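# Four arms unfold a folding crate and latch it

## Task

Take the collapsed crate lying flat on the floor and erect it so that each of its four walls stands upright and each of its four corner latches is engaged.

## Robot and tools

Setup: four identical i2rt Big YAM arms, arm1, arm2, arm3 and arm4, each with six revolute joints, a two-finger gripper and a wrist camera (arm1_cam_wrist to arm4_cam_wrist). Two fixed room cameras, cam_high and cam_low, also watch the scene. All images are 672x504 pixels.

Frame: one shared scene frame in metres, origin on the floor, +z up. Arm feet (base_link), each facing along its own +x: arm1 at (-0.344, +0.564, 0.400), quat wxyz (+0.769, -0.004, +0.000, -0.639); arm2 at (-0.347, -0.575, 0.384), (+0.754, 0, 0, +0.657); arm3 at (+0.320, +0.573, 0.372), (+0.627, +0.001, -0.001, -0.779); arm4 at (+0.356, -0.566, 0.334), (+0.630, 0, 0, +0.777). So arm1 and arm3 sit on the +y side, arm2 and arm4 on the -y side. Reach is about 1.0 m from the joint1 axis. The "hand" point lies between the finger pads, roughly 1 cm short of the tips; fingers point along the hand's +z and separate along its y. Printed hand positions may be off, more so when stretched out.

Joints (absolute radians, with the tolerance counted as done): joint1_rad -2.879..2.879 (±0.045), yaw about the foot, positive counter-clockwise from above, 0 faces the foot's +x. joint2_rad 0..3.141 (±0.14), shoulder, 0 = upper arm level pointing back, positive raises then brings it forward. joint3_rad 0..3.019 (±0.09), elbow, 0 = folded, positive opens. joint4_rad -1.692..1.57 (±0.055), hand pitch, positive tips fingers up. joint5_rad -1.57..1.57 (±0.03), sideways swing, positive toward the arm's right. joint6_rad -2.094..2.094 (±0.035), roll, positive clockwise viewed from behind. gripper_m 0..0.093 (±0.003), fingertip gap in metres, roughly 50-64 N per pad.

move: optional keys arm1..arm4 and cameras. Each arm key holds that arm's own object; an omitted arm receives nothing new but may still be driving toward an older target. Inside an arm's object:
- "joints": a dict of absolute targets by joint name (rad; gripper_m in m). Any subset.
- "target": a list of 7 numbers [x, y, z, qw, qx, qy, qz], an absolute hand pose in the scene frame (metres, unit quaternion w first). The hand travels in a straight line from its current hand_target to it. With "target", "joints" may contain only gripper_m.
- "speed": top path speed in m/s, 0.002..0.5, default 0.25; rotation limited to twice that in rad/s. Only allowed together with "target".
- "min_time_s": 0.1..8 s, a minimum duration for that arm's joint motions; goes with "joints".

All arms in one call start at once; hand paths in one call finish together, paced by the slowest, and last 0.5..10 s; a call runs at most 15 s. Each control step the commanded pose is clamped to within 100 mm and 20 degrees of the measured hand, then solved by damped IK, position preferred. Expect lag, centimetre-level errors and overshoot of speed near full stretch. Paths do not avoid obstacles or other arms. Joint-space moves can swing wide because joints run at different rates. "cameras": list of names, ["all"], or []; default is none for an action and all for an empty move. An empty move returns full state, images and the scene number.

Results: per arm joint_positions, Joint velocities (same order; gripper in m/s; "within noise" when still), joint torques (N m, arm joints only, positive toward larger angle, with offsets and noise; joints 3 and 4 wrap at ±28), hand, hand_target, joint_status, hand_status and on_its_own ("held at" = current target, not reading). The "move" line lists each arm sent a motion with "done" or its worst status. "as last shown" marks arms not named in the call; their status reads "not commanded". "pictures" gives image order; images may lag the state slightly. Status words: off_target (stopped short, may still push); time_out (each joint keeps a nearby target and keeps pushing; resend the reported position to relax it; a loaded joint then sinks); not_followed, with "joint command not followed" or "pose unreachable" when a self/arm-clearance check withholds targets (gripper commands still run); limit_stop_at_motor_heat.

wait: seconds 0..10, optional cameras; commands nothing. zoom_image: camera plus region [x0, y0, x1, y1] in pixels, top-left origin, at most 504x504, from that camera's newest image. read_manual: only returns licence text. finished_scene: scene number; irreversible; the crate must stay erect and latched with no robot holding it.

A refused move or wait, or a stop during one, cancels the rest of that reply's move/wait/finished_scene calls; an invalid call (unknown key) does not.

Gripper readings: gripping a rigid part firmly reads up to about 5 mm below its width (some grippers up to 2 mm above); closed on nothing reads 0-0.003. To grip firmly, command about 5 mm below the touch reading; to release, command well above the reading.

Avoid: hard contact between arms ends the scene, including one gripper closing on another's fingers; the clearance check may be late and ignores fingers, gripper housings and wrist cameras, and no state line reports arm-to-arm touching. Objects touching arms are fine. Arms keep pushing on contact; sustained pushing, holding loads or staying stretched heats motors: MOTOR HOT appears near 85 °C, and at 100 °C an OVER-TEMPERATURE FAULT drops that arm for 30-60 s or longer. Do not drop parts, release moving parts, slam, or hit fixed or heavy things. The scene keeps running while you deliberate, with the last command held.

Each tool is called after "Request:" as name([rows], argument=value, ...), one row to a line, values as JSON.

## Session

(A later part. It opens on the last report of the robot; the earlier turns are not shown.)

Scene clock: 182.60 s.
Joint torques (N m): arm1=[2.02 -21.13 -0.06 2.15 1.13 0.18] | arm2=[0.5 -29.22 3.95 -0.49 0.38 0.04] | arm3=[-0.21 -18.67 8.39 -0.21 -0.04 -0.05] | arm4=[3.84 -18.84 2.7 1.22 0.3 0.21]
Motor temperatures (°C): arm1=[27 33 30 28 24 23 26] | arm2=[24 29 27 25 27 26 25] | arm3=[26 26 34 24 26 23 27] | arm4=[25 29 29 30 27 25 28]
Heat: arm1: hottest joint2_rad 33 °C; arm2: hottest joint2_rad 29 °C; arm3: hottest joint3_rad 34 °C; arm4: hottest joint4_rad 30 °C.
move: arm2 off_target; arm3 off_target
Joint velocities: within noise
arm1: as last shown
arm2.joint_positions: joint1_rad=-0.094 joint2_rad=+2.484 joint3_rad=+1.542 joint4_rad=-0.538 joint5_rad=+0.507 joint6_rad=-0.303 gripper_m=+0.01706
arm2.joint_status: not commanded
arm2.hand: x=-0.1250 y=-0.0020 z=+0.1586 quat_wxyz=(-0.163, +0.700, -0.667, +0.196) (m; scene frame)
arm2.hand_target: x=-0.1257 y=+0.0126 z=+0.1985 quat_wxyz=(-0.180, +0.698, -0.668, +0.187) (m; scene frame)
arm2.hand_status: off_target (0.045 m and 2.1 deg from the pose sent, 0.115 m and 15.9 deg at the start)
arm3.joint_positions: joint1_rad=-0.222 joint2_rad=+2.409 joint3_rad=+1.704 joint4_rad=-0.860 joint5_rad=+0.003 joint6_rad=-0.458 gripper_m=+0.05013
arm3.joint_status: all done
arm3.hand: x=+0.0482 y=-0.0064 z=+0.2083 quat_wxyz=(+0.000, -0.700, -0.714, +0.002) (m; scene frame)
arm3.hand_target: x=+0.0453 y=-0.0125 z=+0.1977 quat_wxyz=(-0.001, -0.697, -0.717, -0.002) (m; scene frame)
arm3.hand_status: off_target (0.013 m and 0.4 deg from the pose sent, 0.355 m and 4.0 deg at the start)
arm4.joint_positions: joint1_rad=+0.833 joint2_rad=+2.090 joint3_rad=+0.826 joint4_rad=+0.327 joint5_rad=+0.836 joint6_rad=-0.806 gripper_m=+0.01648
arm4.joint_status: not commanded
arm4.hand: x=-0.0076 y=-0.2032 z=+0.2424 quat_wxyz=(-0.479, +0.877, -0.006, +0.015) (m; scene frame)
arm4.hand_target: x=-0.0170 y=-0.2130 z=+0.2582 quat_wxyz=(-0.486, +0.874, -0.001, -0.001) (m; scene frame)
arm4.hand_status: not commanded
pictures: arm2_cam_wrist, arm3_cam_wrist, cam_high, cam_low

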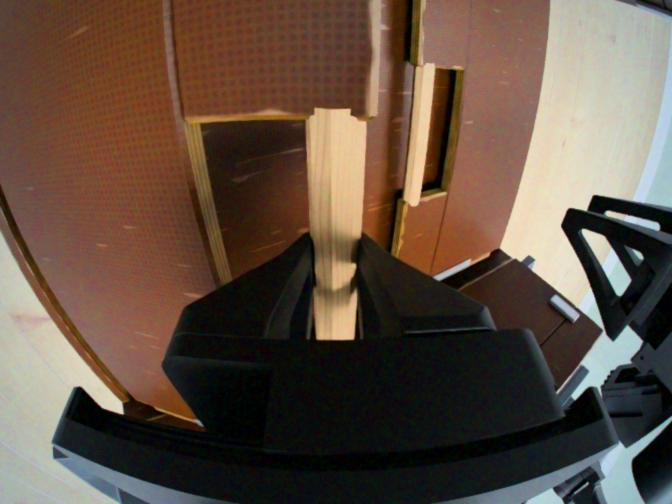

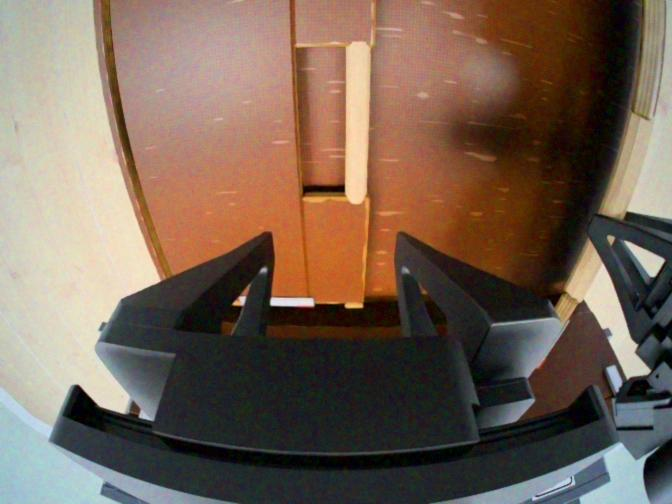

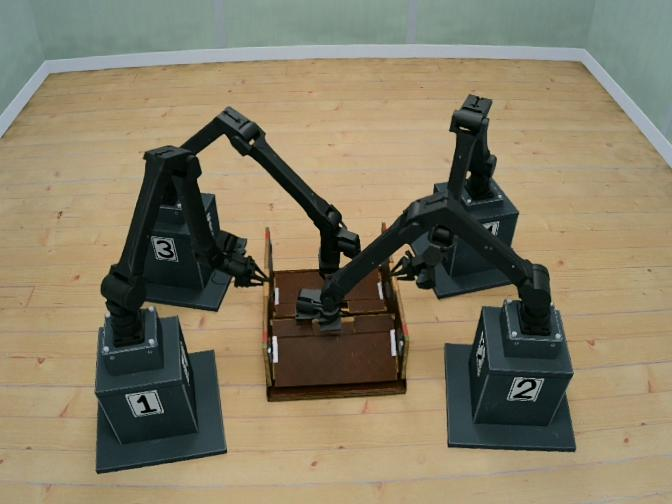

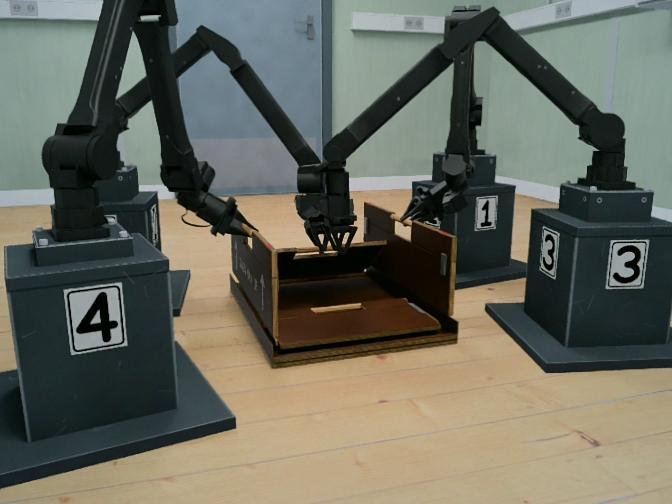

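Request:
move(arm2={"target": [-0.195, 0.012, 0.255, -0.2478, 0.6744, -0.6456, 0.2589], "speed": 0.12}, arm3={"target": [0.021, -0.011, 0.038, 0, 0.6978, 0.7163, 0], "speed": 0.15}, cameras=["cam_low", "cam_high", "arm3_cam_wrist", "arm2_cam_wrist"])

Scene clock: 189.30 s.
Joint torques (N m): arm1=[2.43 -20.89 -0.09 2.15 1.13 0.22] | arm2=[1.14 -28.28 4.51 -0.87 0.71 0.08] | arm3=[-1.44 -19.37 7.3 0.39 0.04 -0.03] | arm4=[3.72 -18.84 2.73 1.21 0.25 0.2]
Motor temperatures (°C): arm1=[27 33 29 28 24 23 26] | arm2=[24 29 27 25 27 26 25] | arm3=[26 26 34 24 26 23 27] | arm4=[25 29 29 30 27 25 28]
Heat: arm1: hottest joint2_rad 33 °C; arm2: hottest joint2_rad 29 °C; arm3: hottest joint3_rad 34 °C; arm4: hottest joint4_rad 30 °C.
move: arm2 off_target; arm3 off_target
Joint velocities: within noise
arm1: as last shown
arm2.joint_positions: joint1_rad=+0.050 joint2_rad=+2.400 joint3_rad=+1.483 joint4_rad=-0.633 joint5_rad=+0.725 joint6_rad=-0.134 gripper_m=+0.01698
arm2.joint_status: not commanded
arm2.hand: x=-0.1811 y=-0.0037 z=+0.2133 quat_wxyz=(-0.230, +0.674, -0.648, +0.271) (m; scene frame)
arm2.hand_target: x=-0.1873 y=+0.0103 z=+0.2528 quat_wxyz=(-0.246, +0.672, -0.648, +0.261) (m; scene frame)
arm2.hand_status: off_target (0.047 m and 2.5 deg from the pose sent, 0.120 m and 12.7 deg at the start)
arm3.joint_positions: joint1_rad=-0.251 joint2_rad=+2.746 joint3_rad=+1.903 joint4_rad=-0.730 joint5_rad=+0.003 joint6_rad=-0.490 gripper_m=+0.05013
arm3.joint_status: not commanded
arm3.hand: x=+0.0274 y=-0.0071 z=+0.0509 quat_wxyz=(+0.001, -0.699, -0.715, -0.002) (m; scene frame)
arm3.hand_target: x=+0.0199 y=-0.0087 z=+0.0391 quat_wxyz=(-0.001, -0.699, -0.715, +0.001) (m; scene frame)
arm3.hand_status: off_target (0.015 m and 0.3 deg from the pose sent, 0.173 m and 0.4 deg at the start)
arm4.joint_positions: joint1_rad=+0.833 joint2_rad=+2.090 joint3_rad=+0.825 joint4_rad=+0.327 joint5_rad=+0.836 joint6_rad=-0.806 gripper_m=+0.01648
arm4.joint_status: not commanded
arm4.hand: x=-0.0069 y=-0.2036 z=+0.2420 quat_wxyz=(-0.479, +0.878, -0.006, +0.016) (m; scene frame)
arm4.hand_target: x=-0.0162 y=-0.2129 z=+0.2577 quat_wxyz=(-0.485, +0.875, +0.000, -0.001) (m; scene frame)
arm4.hand_status: not commanded
pictures: arm2_cam_wrist, arm3_cam_wrist, cam_high, cam_low

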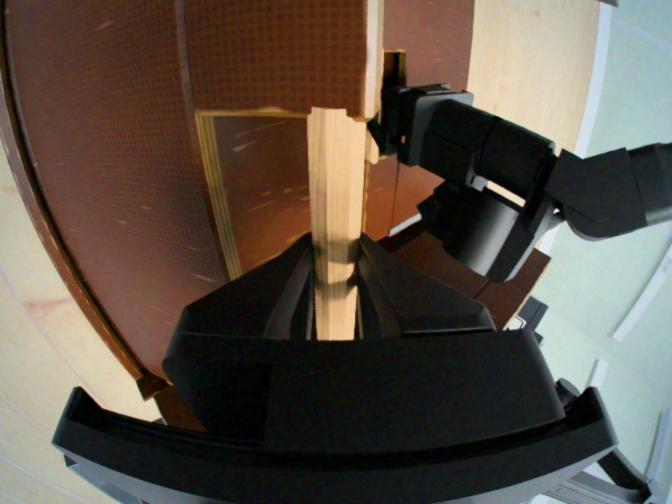

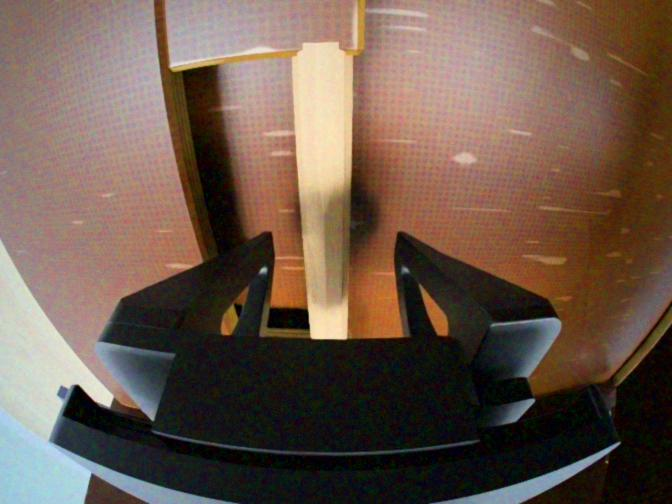

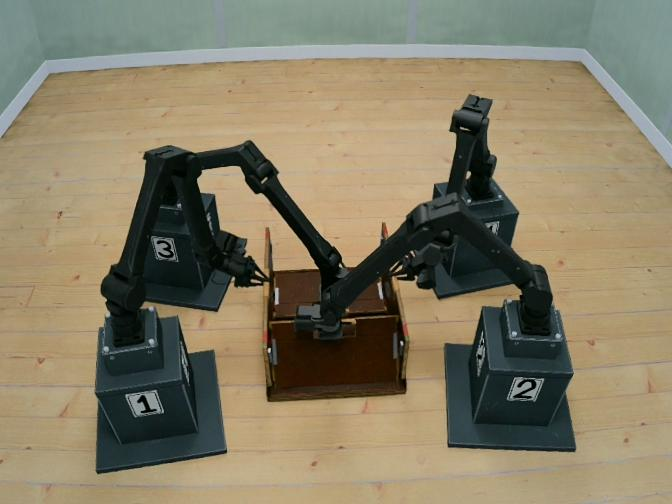

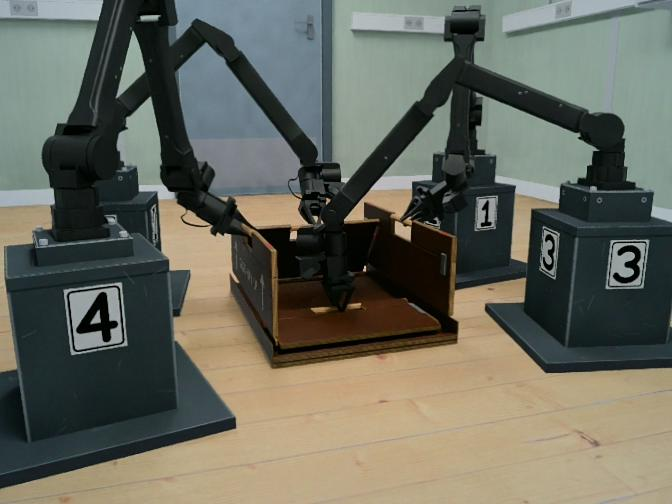

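Request:
move(arm2={"target": [-0.268, 0.012, 0.282, -0.2812, 0.6599, -0.6317, 0.2938], "speed": 0.12}, arm3={"target": [0.024, -0.006, 0.026, 0, 0.6978, 0.7163, 0], "speed": 0.1}, cameras=["cam_high", "cam_low"])

Request:
move(arm3={"joints": {"gripper_m": 0.008}}, cameras=["arm3_cam_wrist", "arm2_cam_wrist"])

Request:
zoom_image(camera="arm2_cam_wrist", region=[0, 0, 500, 500])

Scene clock: 194.07 s.
Joint torques (N m): arm1=[2.32 -20.72 -0.02 2.25 1.14 0.18] | arm2=[1.96 -26.99 6.3 -1.63 0.27 0.08] | arm3=[-1.32 -19.08 6.98 0.87 0.07 -0.02] | arm4=[3.6 -18.73 2.86 1.21 0.25 0.18]
Motor temperatures (°C): arm1=[27 33 29 28 25 23 26] | arm2=[24 30 27 25 27 26 25] | arm3=[26 26 34 24 26 23 27] | arm4=[25 30 29 30 27 25 28]
Heat: arm1: hottest joint2_rad 33 °C; arm2: hottest joint2_rad 30 °C; arm3: hottest joint3_rad 34 °C; arm4: hottest joint2_rad 30 °C.
move: arm2 off_target; arm3 off_target
Joint velocities: within noise
arm1: as last shown
arm2.joint_positions: joint1_rad=+0.199 joint2_rad=+2.380 joint3_rad=+1.499 joint4_rad=-0.817 joint5_rad=+0.840 joint6_rad=+0.076 gripper_m=+0.01678
arm2.joint_status: not commanded
arm2.hand: x=-0.2521 y=-0.0060 z=+0.2440 quat_wxyz=(-0.269, +0.658, -0.630, +0.311) (m; scene frame)
arm2.hand_target: x=-0.2670 y=+0.0120 z=+0.2806 quat_wxyz=(-0.281, +0.661, -0.630, +0.295) (m; scene frame)
arm2.hand_status: off_target (0.045 m and 2.4 deg from the pose sent, 0.112 m and 6.9 deg at the start)
arm3.joint_positions: joint1_rad=-0.251 joint2_rad=+2.760 joint3_rad=+1.903 joint4_rad=-0.719 joint5_rad=+0.003 joint6_rad=-0.490 gripper_m=+0.05013
arm3.joint_status: not commanded
arm3.hand: x=+0.0290 y=-0.0039 z=+0.0422 quat_wxyz=(+0.001, -0.699, -0.715, -0.003) (m; scene frame)
arm3.hand_target: x=+0.0246 y=-0.0050 z=+0.0263 quat_wxyz=(+0.000, -0.698, -0.716, +0.000) (m; scene frame)
arm3.hand_status: off_target (0.017 m and 0.4 deg from the pose sent, 0.025 m and 0.3 deg at the start)
arm4.joint_positions: joint1_rad=+0.835 joint2_rad=+2.090 joint3_rad=+0.823 joint4_rad=+0.327 joint5_rad=+0.836 joint6_rad=-0.805 gripper_m=+0.01649
arm4.joint_status: not commanded
arm4.hand: x=-0.0068 y=-0.2046 z=+0.2417 quat_wxyz=(-0.479, +0.878, -0.005, +0.016) (m; scene frame)
arm4.hand_target: x=-0.0162 y=-0.2130 z=+0.2574 quat_wxyz=(-0.485, +0.875, +0.000, +0.000) (m; scene frame)
arm4.hand_status: not commanded
pictures: cam_high, cam_low

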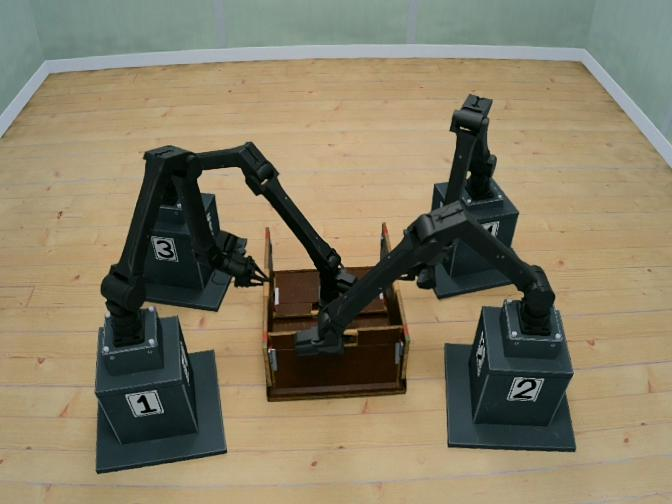

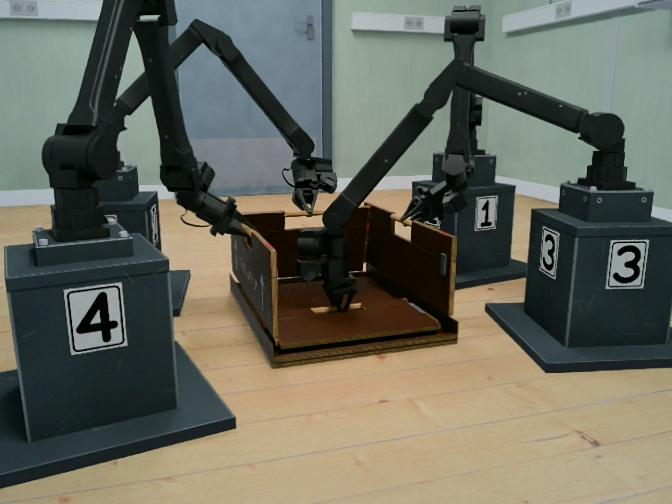

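Scene clock: 194.70 s.
Joint torques (N m): arm1=[1.38 -20.6 0.13 2.26 1.12 0.14] | arm2=[1.96 -26.99 6.3 -1.57 0.29 0.08] | arm3=[-1.26 -19.55 7.04 0.88 0.09 -0.03] | arm4=[3.6 -18.73 2.85 1.21 0.25 0.18]
Motor temperatures (°C): arm1=[27 33 29 28 25 23 26] | arm2=[24 30 27 25 27 26 25] | arm3=[26 26 34 24 26 23 27] | arm4=[25 30 29 30 27 25 28]
Heat: arm1: hottest joint2_rad 33 °C; arm2: hottest joint2_rad 30 °C; arm3: hottest joint3_rad 34 °C; arm4: hottest joint2_rad 30 °C.
move: arm3 off_target
Joint velocities: within noise
arm1.joint_positions: joint1_rad=+0.809 joint2_rad=+2.269 joint3_rad=+0.778 joint4_rad=+0.586 joint5_rad=+0.787 joint6_rad=-0.854 gripper_m=+0.01685
arm1.joint_status: not commanded
arm1.hand: x=-0.0194 y=+0.2037 z=+0.2414 quat_wxyz=(+0.013, -0.002, -0.880, +0.474) (m; scene frame)
arm1.hand_target: x=-0.0099 y=+0.2107 z=+0.2578 quat_wxyz=(-0.001, -0.001, -0.874, +0.485) (m; scene frame)
arm1.hand_status: not commanded
arm2, arm4: as last shown
arm2.joint_positions: joint1_rad=+0.199 joint2_rad=+2.380 joint3_rad=+1.499 joint4_rad=-0.818 joint5_rad=+0.840 joint6_rad=+0.077 gripper_m=+0.01678
arm2.hand: x=-0.2521 y=-0.0063 z=+0.2440 quat_wxyz=(-0.269, +0.658, -0.631, +0.311) (m; scene frame)
arm3.joint_positions: joint1_rad=-0.251 joint2_rad=+2.760 joint3_rad=+1.903 joint4_rad=-0.719 joint5_rad=-0.004 joint6_rad=-0.499 gripper_m=+0.01657
arm3.joint_status: gripper_m off_target (ended at +0.01661, target +0.00800)
arm3.hand: x=+0.0302 y=-0.0045 z=+0.0422 quat_wxyz=(-0.002, -0.696, -0.718, -0.004) (m; scene frame)
arm3.hand_target: x=+0.0255 y=-0.0054 z=+0.0263 quat_wxyz=(-0.003, -0.695, -0.719, -0.001) (m; scene frame)
arm3.hand_status: not commanded
arm4.hand_target: x=-0.0161 y=-0.2129 z=+0.2574 quat_wxyz=(-0.485, +0.875, +0.000, +0.000) (m; scene frame)
pictures: arm2_cam_wrist, arm3_cam_wrist

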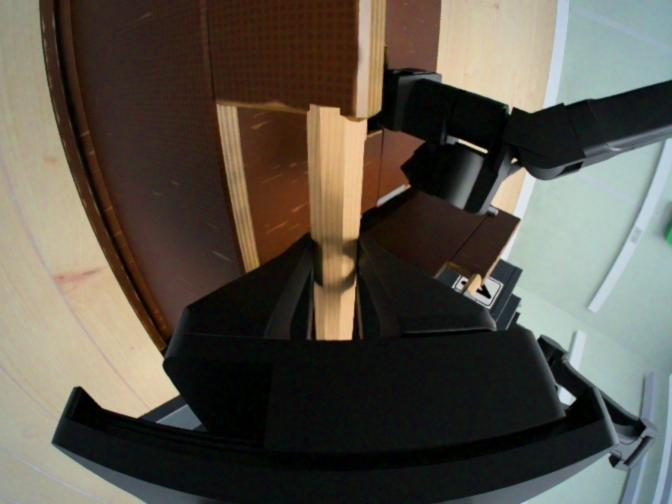

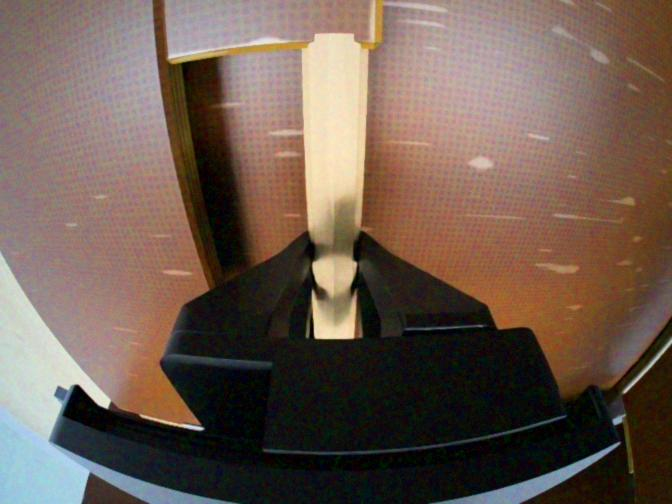

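Scaled by 1.008 from the camera's 672x504 image, which has a finer 960x720 frame.

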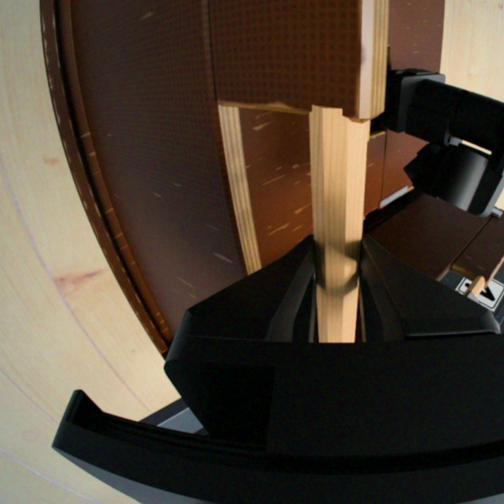

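Request:
move(arm3={"target": [0.037, -0.006, 0.137, -0.0935, 0.6918, 0.7101, -0.0911], "speed": 0.13}, arm2={"target": [-0.290, 0.012, 0.286, -0.2913, 0.6555, -0.6274, 0.3038], "speed": 0.06}, cameras=["cam_high"])

Request:
move(arm3={"target": [0.078, -0.006, 0.212, -0.1854, 0.674, 0.6919, -0.1806], "speed": 0.15}, cameras=["cam_low", "cam_high"])

Request:
zoom_image(camera="cam_high", region=[240, 210, 430, 410])

Scene clock: 201.20 s.
Joint torques (N m): arm1=[2.14 -21.07 0.02 2.36 0.88 0.16] | arm2=[3.84 -26.93 6.57 -1.87 0.59 0.27] | arm3=[-0.15 -24.47 3.48 -0.09 0.24 0.12] | arm4=[3.55 -18.61 3.02 1.2 0.25 0.18]
Motor temperatures (°C): arm1=[27 33 29 28 25 23 26] | arm2=[24 31 26 25 27 26 26] | arm3=[26 26 33 24 26 23 27] | arm4=[25 30 28 30 27 25 28]
Heat: arm1: hottest joint2_rad 33 °C; arm2: hottest joint2_rad 31 °C; arm3: hottest joint3_rad 33 °C; arm4: hottest joint2_rad 30 °C.
move: arm2 off_target; arm3 off_target
Joint velocities: within noise
arm1.joint_positions: joint1_rad=+0.809 joint2_rad=+2.269 joint3_rad=+0.776 joint4_rad=+0.586 joint5_rad=+0.794 joint6_rad=-0.854 gripper_m=+0.01685
arm1.joint_status: not commanded
arm1.hand: x=-0.0209 y=+0.2038 z=+0.2417 quat_wxyz=(+0.015, -0.003, -0.880, +0.475) (m; scene frame)
arm1.hand_target: x=-0.0096 y=+0.2105 z=+0.2579 quat_wxyz=(-0.001, -0.001, -0.874, +0.486) (m; scene frame)
arm1.hand_status: not commanded
arm2.joint_positions: joint1_rad=+0.221 joint2_rad=+2.389 joint3_rad=+1.518 joint4_rad=-0.874 joint5_rad=+0.857 joint6_rad=+0.130 gripper_m=+0.01678
arm2.joint_status: not commanded
arm2.hand: x=-0.2621 y=-0.0078 z=+0.2468 quat_wxyz=(-0.273, +0.652, -0.630, +0.321) (m; scene frame)
arm2.hand_target: x=-0.2890 y=+0.0119 z=+0.2849 quat_wxyz=(-0.292, +0.656, -0.626, +0.303) (m; scene frame)
arm2.hand_status: off_target (0.052 m and 2.9 deg from the pose sent, 0.059 m and 2.7 deg at the start)
arm3.joint_positions: joint1_rad=-0.169 joint2_rad=+2.573 joint3_rad=+1.684 joint4_rad=-0.590 joint5_rad=+0.250 joint6_rad=-0.425 gripper_m=+0.01658
arm3.joint_status: not commanded
arm3.hand: x=+0.0408 y=-0.0036 z=+0.1095 quat_wxyz=(+0.098, -0.690, -0.711, +0.087) (m; scene frame)
arm3.hand_target: x=+0.0409 y=-0.0112 z=+0.1360 quat_wxyz=(+0.094, -0.691, -0.710, +0.096) (m; scene frame)
arm3.hand_status: off_target (0.028 m and 0.7 deg from the pose sent, 0.095 m and 15.5 deg at the start)
arm4.joint_positions: joint1_rad=+0.837 joint2_rad=+2.088 joint3_rad=+0.822 joint4_rad=+0.327 joint5_rad=+0.836 joint6_rad=-0.805 gripper_m=+0.01651
arm4.joint_status: not commanded
arm4.hand: x=-0.0070 y=-0.2053 z=+0.2421 quat_wxyz=(-0.479, +0.878, -0.005, +0.015) (m; scene frame)
arm4.hand_target: x=-0.0168 y=-0.2131 z=+0.2578 quat_wxyz=(-0.485, +0.875, +0.000, -0.001) (m; scene frame)
arm4.hand_status: not commanded
pictures: cam_high

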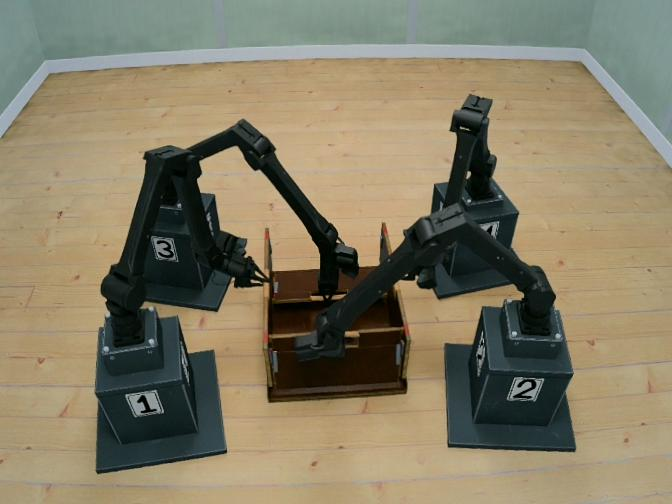

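Scene clock: 202.67 s.
Joint torques (N m): arm1=[1.38 -20.13 0.06 2.22 0.85 0.17] | arm2=[3.78 -26.99 6.6 -1.85 0.59 0.25] | arm3=[-0.21 -24 3.67 -0.16 0.75 0.08] | arm4=[3.55 -18.67 3.02 1.2 0.25 0.18]
Motor temperatures (°C): arm1=[27 33 29 28 24 23 26] | arm2=[24 31 26 25 27 26 26] | arm3=[26 27 33 24 26 23 27] | arm4=[25 30 28 30 27 25 28]
Heat: arm1: hottest joint2_rad 33 °C; arm2: hottest joint2_rad 31 °C; arm3: hottest joint3_rad 33 °C; arm4: hottest joint2_rad 30 °C.
move: arm3 off_target
Joint velocities: within noise
arm1.joint_positions: joint1_rad=+0.809 joint2_rad=+2.269 joint3_rad=+0.775 joint4_rad=+0.586 joint5_rad=+0.795 joint6_rad=-0.854 gripper_m=+0.01685
arm1.joint_status: not commanded
arm1.hand: x=-0.0218 y=+0.2042 z=+0.2417 quat_wxyz=(+0.017, -0.003, -0.880, +0.476) (m; scene frame)
arm1.hand_target: x=-0.0097 y=+0.2107 z=+0.2579 quat_wxyz=(-0.001, -0.001, -0.874, +0.486) (m; scene frame)
arm1.hand_status: not commanded
arm2.joint_positions: joint1_rad=+0.222 joint2_rad=+2.389 joint3_rad=+1.518 joint4_rad=-0.877 joint5_rad=+0.857 joint6_rad=+0.130 gripper_m=+0.01678
arm2.joint_status: not commanded
arm2.hand: x=-0.2629 y=-0.0083 z=+0.2469 quat_wxyz=(-0.272, +0.653, -0.629, +0.322) (m; scene frame)
arm2.hand_target: x=-0.2894 y=+0.0117 z=+0.2850 quat_wxyz=(-0.291, +0.657, -0.626, +0.304) (m; scene frame)
arm2.hand_status: not commanded
arm3.joint_positions: joint1_rad=-0.050 joint2_rad=+2.412 joint3_rad=+1.518 joint4_rad=-0.550 joint5_rad=+0.491 joint6_rad=-0.323 gripper_m=+0.01658
arm3.joint_status: not commanded
arm3.hand: x=+0.0790 y=-0.0003 z=+0.1796 quat_wxyz=(+0.184, -0.676, -0.693, +0.167) (m; scene frame)
arm3.hand_target: x=+0.0775 y=-0.0065 z=+0.2101 quat_wxyz=(+0.183, -0.675, -0.692, +0.180) (m; scene frame)
arm3.hand_status: off_target (0.033 m and 1.6 deg from the pose sent, 0.109 m and 15.0 deg at the start)
arm4.joint_positions: joint1_rad=+0.837 joint2_rad=+2.088 joint3_rad=+0.822 joint4_rad=+0.327 joint5_rad=+0.836 joint6_rad=-0.806 gripper_m=+0.01651
arm4.joint_status: not commanded
arm4.hand: x=-0.0070 y=-0.2053 z=+0.2421 quat_wxyz=(-0.479, +0.878, -0.004, +0.016) (m; scene frame)
arm4.hand_target: x=-0.0168 y=-0.2131 z=+0.2578 quat_wxyz=(-0.485, +0.875, +0.001, -0.001) (m; scene frame)
arm4.hand_status: not commanded
pictures: cam_high, cam_low

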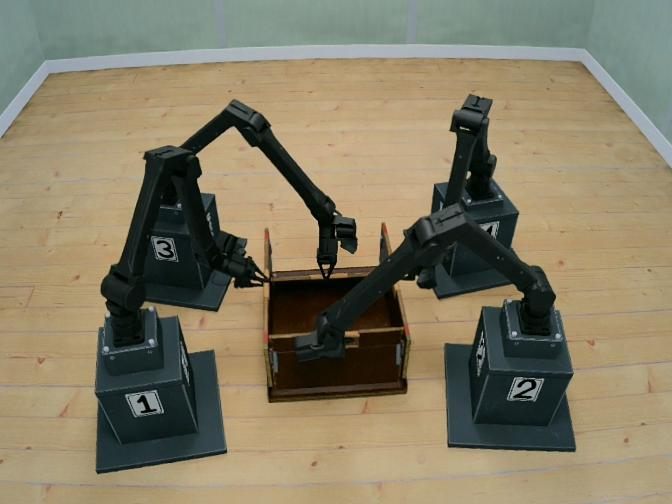

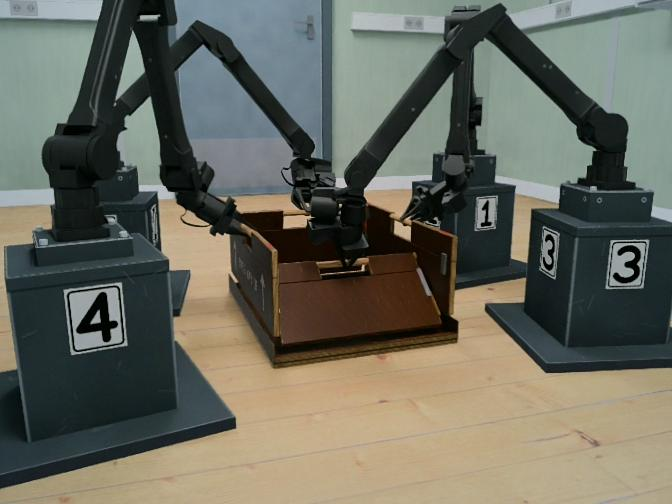

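Scaled by 2.520 from the camera's 672x504 image, which has a finer 960x720 frame.

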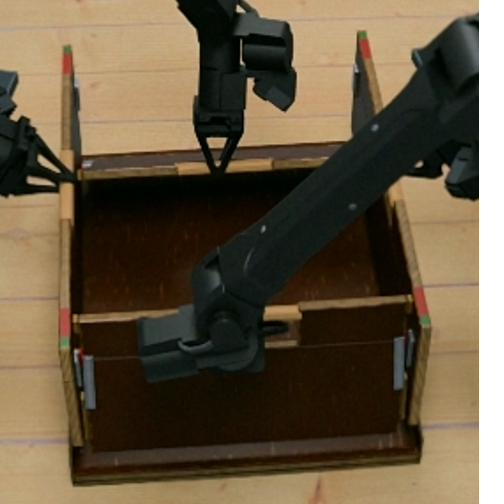

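Request:
move(arm3={"target": [0.146, -0.010, 0.263, -0.2567, 0.6515, 0.6687, -0.2501], "speed": 0.12}, arm2={"target": [-0.310, 0.012, 0.286, -0.2913, 0.6555, -0.6274, 0.3038], "speed": 0.06}, arm1={"target": [-0.006, 0.219, 0.258, 0, 0.0, 0.8746, -0.4848], "speed": 0.05}, arm4={"target": [-0.020, -0.221, 0.258, -0.4848, 0.8746, 0, 0], "speed": 0.05}, cameras=["cam_high", "cam_low", "arm2_cam_wrist", "arm1_cam_wrist", "arm4_cam_wrist"])

Request:
zoom_image(camera="cam_high", region=[240, 210, 430, 410])

Request:
zoom_image(camera="cam_low", region=[200, 180, 480, 375])

Scene clock: 209.67 s.
Joint torques (N m): arm1=[3.49 -21.07 0.18 1.51 0.87 0.27] | arm2=[4.95 -26.93 6.89 -2 0.2 0.33] | arm3=[0.5 -23.71 4.41 -0.69 0.96 0.08] | arm4=[4.66 -18.61 3.18 0.36 0.53 0.35]
Motor temperatures (°C): arm1=[27 33 29 28 24 23 26] | arm2=[24 32 26 25 27 26 26] | arm3=[26 27 32 24 26 23 28] | arm4=[25 31 28 30 27 25 28]
Heat: arm1: hottest joint2_rad 33 °C; arm2: hottest joint2_rad 32 °C; arm3: hottest joint3_rad 32 °C; arm4: hottest joint2_rad 31 °C.
move: arm1 off_target; arm2 off_target; arm3 off_target; arm4 off_target
Joint velocities: within noise
arm1.joint_positions: joint1_rad=+0.809 joint2_rad=+2.271 joint3_rad=+0.773 joint4_rad=+0.581 joint5_rad=+0.806 joint6_rad=-0.853 gripper_m=+0.01685
arm1.joint_status: not commanded
arm1.hand: x=-0.0249 y=+0.2046 z=+0.2413 quat_wxyz=(+0.023, -0.004, -0.879, +0.477) (m; scene frame)
arm1.hand_target: x=-0.0070 y=+0.2184 z=+0.2565 quat_wxyz=(+0.003, +0.004, -0.875, +0.485) (m; scene frame)
arm1.hand_status: off_target (0.029 m and 2.8 deg from the pose sent, 0.027 m and 2.3 deg at the start)
arm2.joint_positions: joint1_rad=+0.241 joint2_rad=+2.398 joint3_rad=+1.535 joint4_rad=-0.924 joint5_rad=+0.864 joint6_rad=+0.176 gripper_m=+0.01678
arm2.joint_status: not commanded
arm2.hand: x=-0.2722 y=-0.0097 z=+0.2483 quat_wxyz=(-0.274, +0.648, -0.630, +0.329) (m; scene frame)
arm2.hand_target: x=-0.3078 y=+0.0115 z=+0.2853 quat_wxyz=(-0.293, +0.655, -0.627, +0.304) (m; scene frame)
arm2.hand_status: off_target (0.058 m and 3.6 deg from the pose sent, 0.064 m and 3.0 deg at the start)
arm3.joint_positions: joint1_rad=+0.092 joint2_rad=+2.340 joint3_rad=+1.458 joint4_rad=-0.630 joint5_rad=+0.721 joint6_rad=-0.154 gripper_m=+0.01641
arm3.joint_status: not commanded
arm3.hand: x=+0.1338 y=+0.0033 z=+0.2271 quat_wxyz=(+0.264, -0.659, -0.665, +0.233) (m; scene frame)
arm3.hand_target: x=+0.1394 y=-0.0080 z=+0.2615 quat_wxyz=(+0.258, -0.654, -0.666, +0.249) (m; scene frame)
arm3.hand_status: off_target (0.040 m and 2.3 deg from the pose sent, 0.107 m and 13.2 deg at the start)
arm4.joint_positions: joint1_rad=+0.840 joint2_rad=+2.088 joint3_rad=+0.820 joint4_rad=+0.327 joint5_rad=+0.841 joint6_rad=-0.806 gripper_m=+0.01652
arm4.joint_status: not commanded
arm4.hand: x=-0.0068 y=-0.2066 z=+0.2422 quat_wxyz=(-0.480, +0.877, -0.003, +0.017) (m; scene frame)
arm4.hand_target: x=-0.0192 y=-0.2202 z=+0.2569 quat_wxyz=(-0.485, +0.875, +0.003, +0.002) (m; scene frame)
arm4.hand_status: off_target (0.025 m and 2.1 deg from the pose sent, 0.026 m and 2.0 deg at the start)
pictures: arm1_cam_wrist, arm2_cam_wrist, arm4_cam_wrist, cam_high, cam_low

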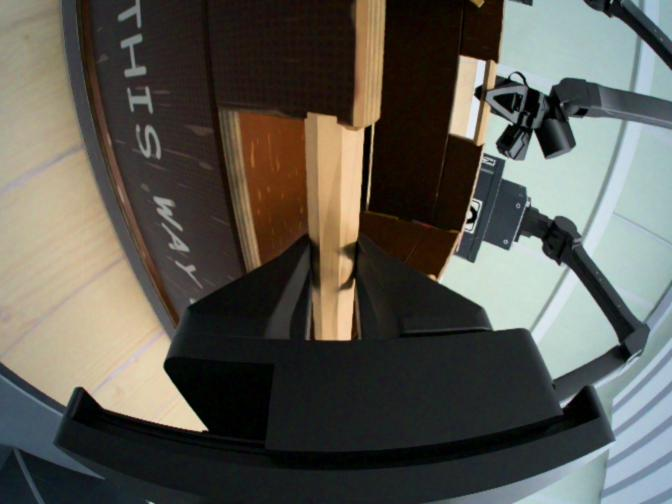

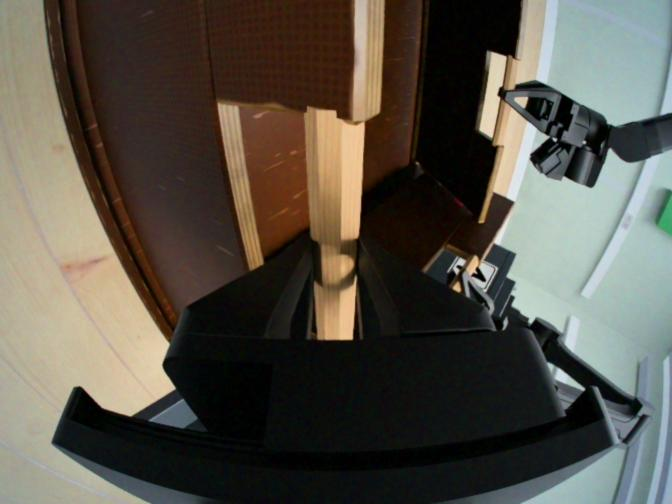

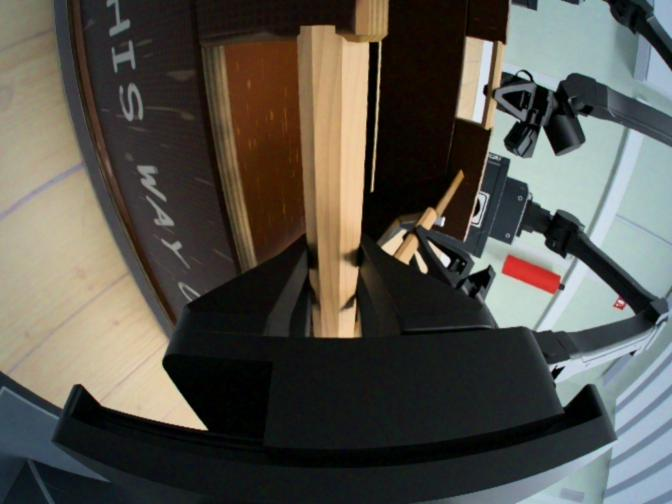

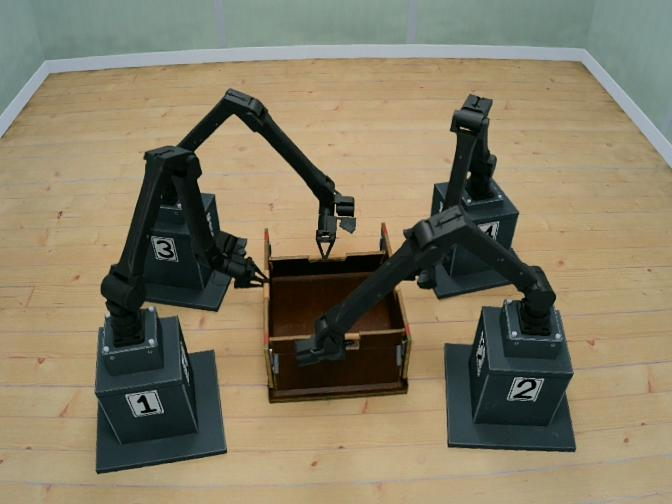

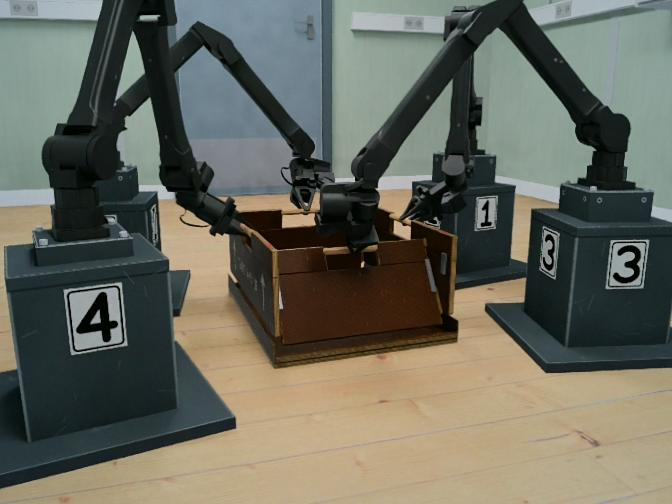

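Scaled by 2.520 from the camera's 672x504 image, which has a finer 960x720 frame.

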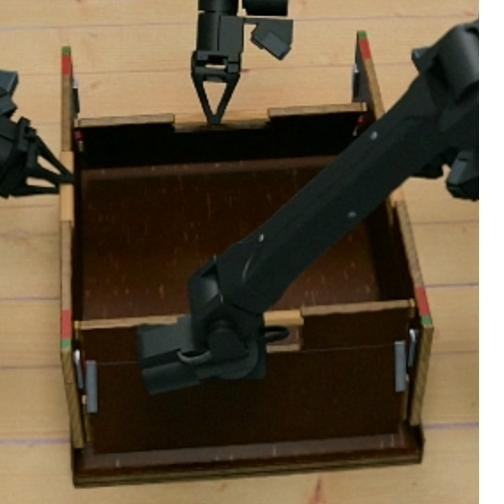

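Scaled by 1.800 from the camera's 672x504 image, which has a finer 960x720 frame.

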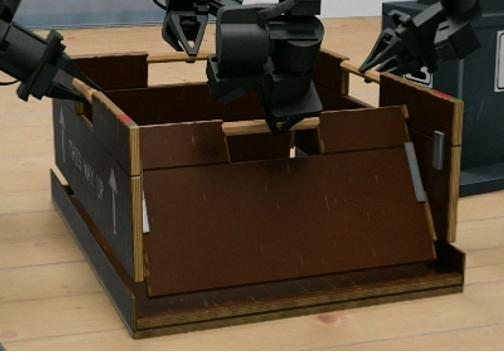

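Request:
move(arm3={"target": [0.220, -0.003, 0.286, -0.2913, 0.6374, 0.6543, -0.2838], "speed": 0.12}, arm2={"target": [-0.335, 0.005, 0.285, -0.2913, 0.6555, -0.6274, 0.3038], "speed": 0.06}, arm1={"target": [-0.016, 0.217, 0.258, 0, 0.0, 0.8746, -0.4848], "speed": 0.05}, cameras=["cam_high", "cam_low"])

Request:
zoom_image(camera="cam_high", region=[240, 210, 430, 410])

Request:
zoom_image(camera="cam_low", region=[200, 180, 480, 375])

Scene clock: 215.33 s.
Joint torques (N m): arm1=[2.14 -21.19 -0.43 2.56 0.67 0.2] | arm2=[4.07 -26.46 6.67 -1.78 0 0.29] | arm3=[1.49 -23.3 5.2 -1.58 0.35 0.1] | arm4=[4.72 -18.61 3.19 0.4 0.48 0.35]
Motor temperatures (°C): arm1=[27 33 29 27 24 23 26] | arm2=[24 32 26 25 27 26 26] | arm3=[26 28 32 24 26 23 28] | arm4=[25 31 28 30 27 25 28]
Heat: arm1: hottest joint2_rad 33 °C; arm2: hottest joint2_rad 32 °C; arm3: hottest joint3_rad 32 °C; arm4: hottest joint2_rad 31 °C.
move: arm1 off_target; arm2 off_target; arm3 off_target
Joint velocities: within noise
arm1.joint_positions: joint1_rad=+0.804 joint2_rad=+2.271 joint3_rad=+0.767 joint4_rad=+0.592 joint5_rad=+0.800 joint6_rad=-0.853 gripper_m=+0.01685
arm1.joint_status: not commanded
arm1.hand: x=-0.0271 y=+0.2044 z=+0.2411 quat_wxyz=(+0.020, -0.006, -0.879, +0.476) (m; scene frame)
arm1.hand_target: x=-0.0155 y=+0.2156 z=+0.2571 quat_wxyz=(-0.001, -0.001, -0.875, +0.485) (m; scene frame)
arm1.hand_status: off_target (0.024 m and 2.6 deg from the pose sent, 0.023 m and 2.8 deg at the start)
arm2.joint_positions: joint1_rad=+0.296 joint2_rad=+2.400 joint3_rad=+1.544 joint4_rad=-0.979 joint5_rad=+0.855 joint6_rad=+0.243 gripper_m=+0.01678
arm2.joint_status: not commanded
arm2.hand: x=-0.3035 y=-0.0130 z=+0.2506 quat_wxyz=(-0.277, +0.651, -0.627, +0.327) (m; scene frame)
arm2.hand_target: x=-0.3342 y=+0.0044 z=+0.2836 quat_wxyz=(-0.291, +0.656, -0.627, +0.303) (m; scene frame)
arm2.hand_status: off_target (0.050 m and 3.1 deg from the pose sent, 0.074 m and 3.6 deg at the start)
arm3.joint_positions: joint1_rad=+0.238 joint2_rad=+2.318 joint3_rad=+1.452 joint4_rad=-0.779 joint5_rad=+0.850 joint6_rad=+0.050 gripper_m=+0.01629
arm3.joint_status: not commanded
arm3.hand: x=+0.2021 y=+0.0084 z=+0.2537 quat_wxyz=(+0.305, -0.642, -0.646, +0.278) (m; scene frame)
arm3.hand_target: x=+0.2186 y=-0.0039 z=+0.2851 quat_wxyz=(+0.292, -0.637, -0.654, +0.285) (m; scene frame)
arm3.hand_status: off_target (0.039 m and 2.0 deg from the pose sent, 0.105 m and 7.1 deg at the start)
arm4.joint_positions: joint1_rad=+0.840 joint2_rad=+2.088 joint3_rad=+0.820 joint4_rad=+0.327 joint5_rad=+0.843 joint6_rad=-0.806 gripper_m=+0.01652
arm4.joint_status: not commanded
arm4.hand: x=-0.0066 y=-0.2065 z=+0.2423 quat_wxyz=(-0.480, +0.877, -0.003, +0.018) (m; scene frame)
arm4.hand_target: x=-0.0194 y=-0.2202 z=+0.2570 quat_wxyz=(-0.485, +0.874, +0.003, +0.002) (m; scene frame)
arm4.hand_status: not commanded
pictures: cam_high, cam_low

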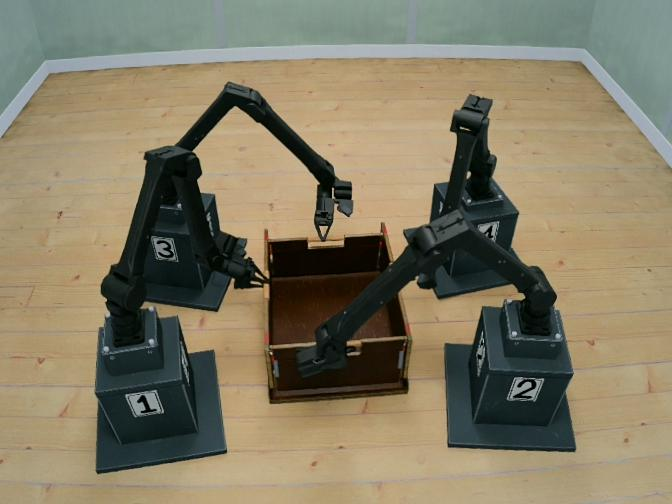

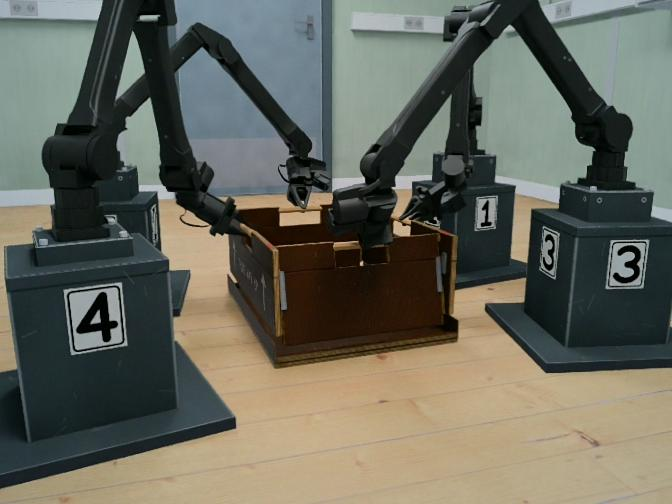

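Scaled by 2.520 from the camera's 672x504 image, which has a finer 960x720 frame.

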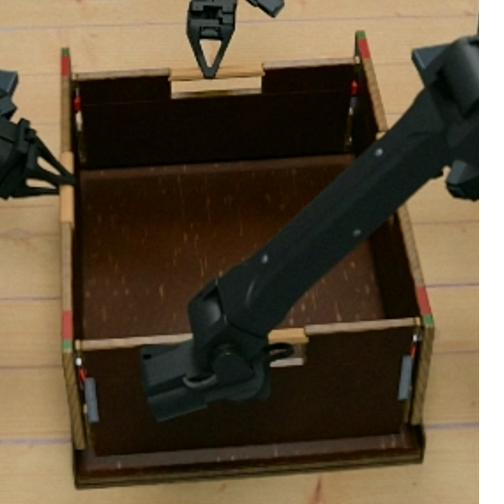

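Scaled by 1.800 from the camera's 672x504 image, which has a finer 960x720 frame.

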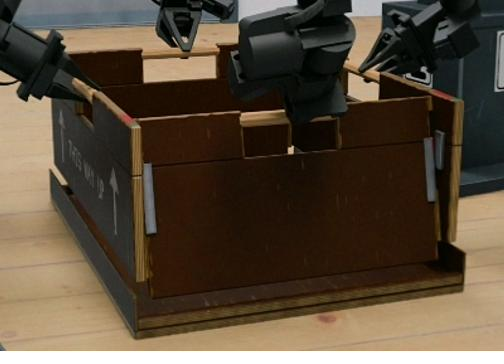

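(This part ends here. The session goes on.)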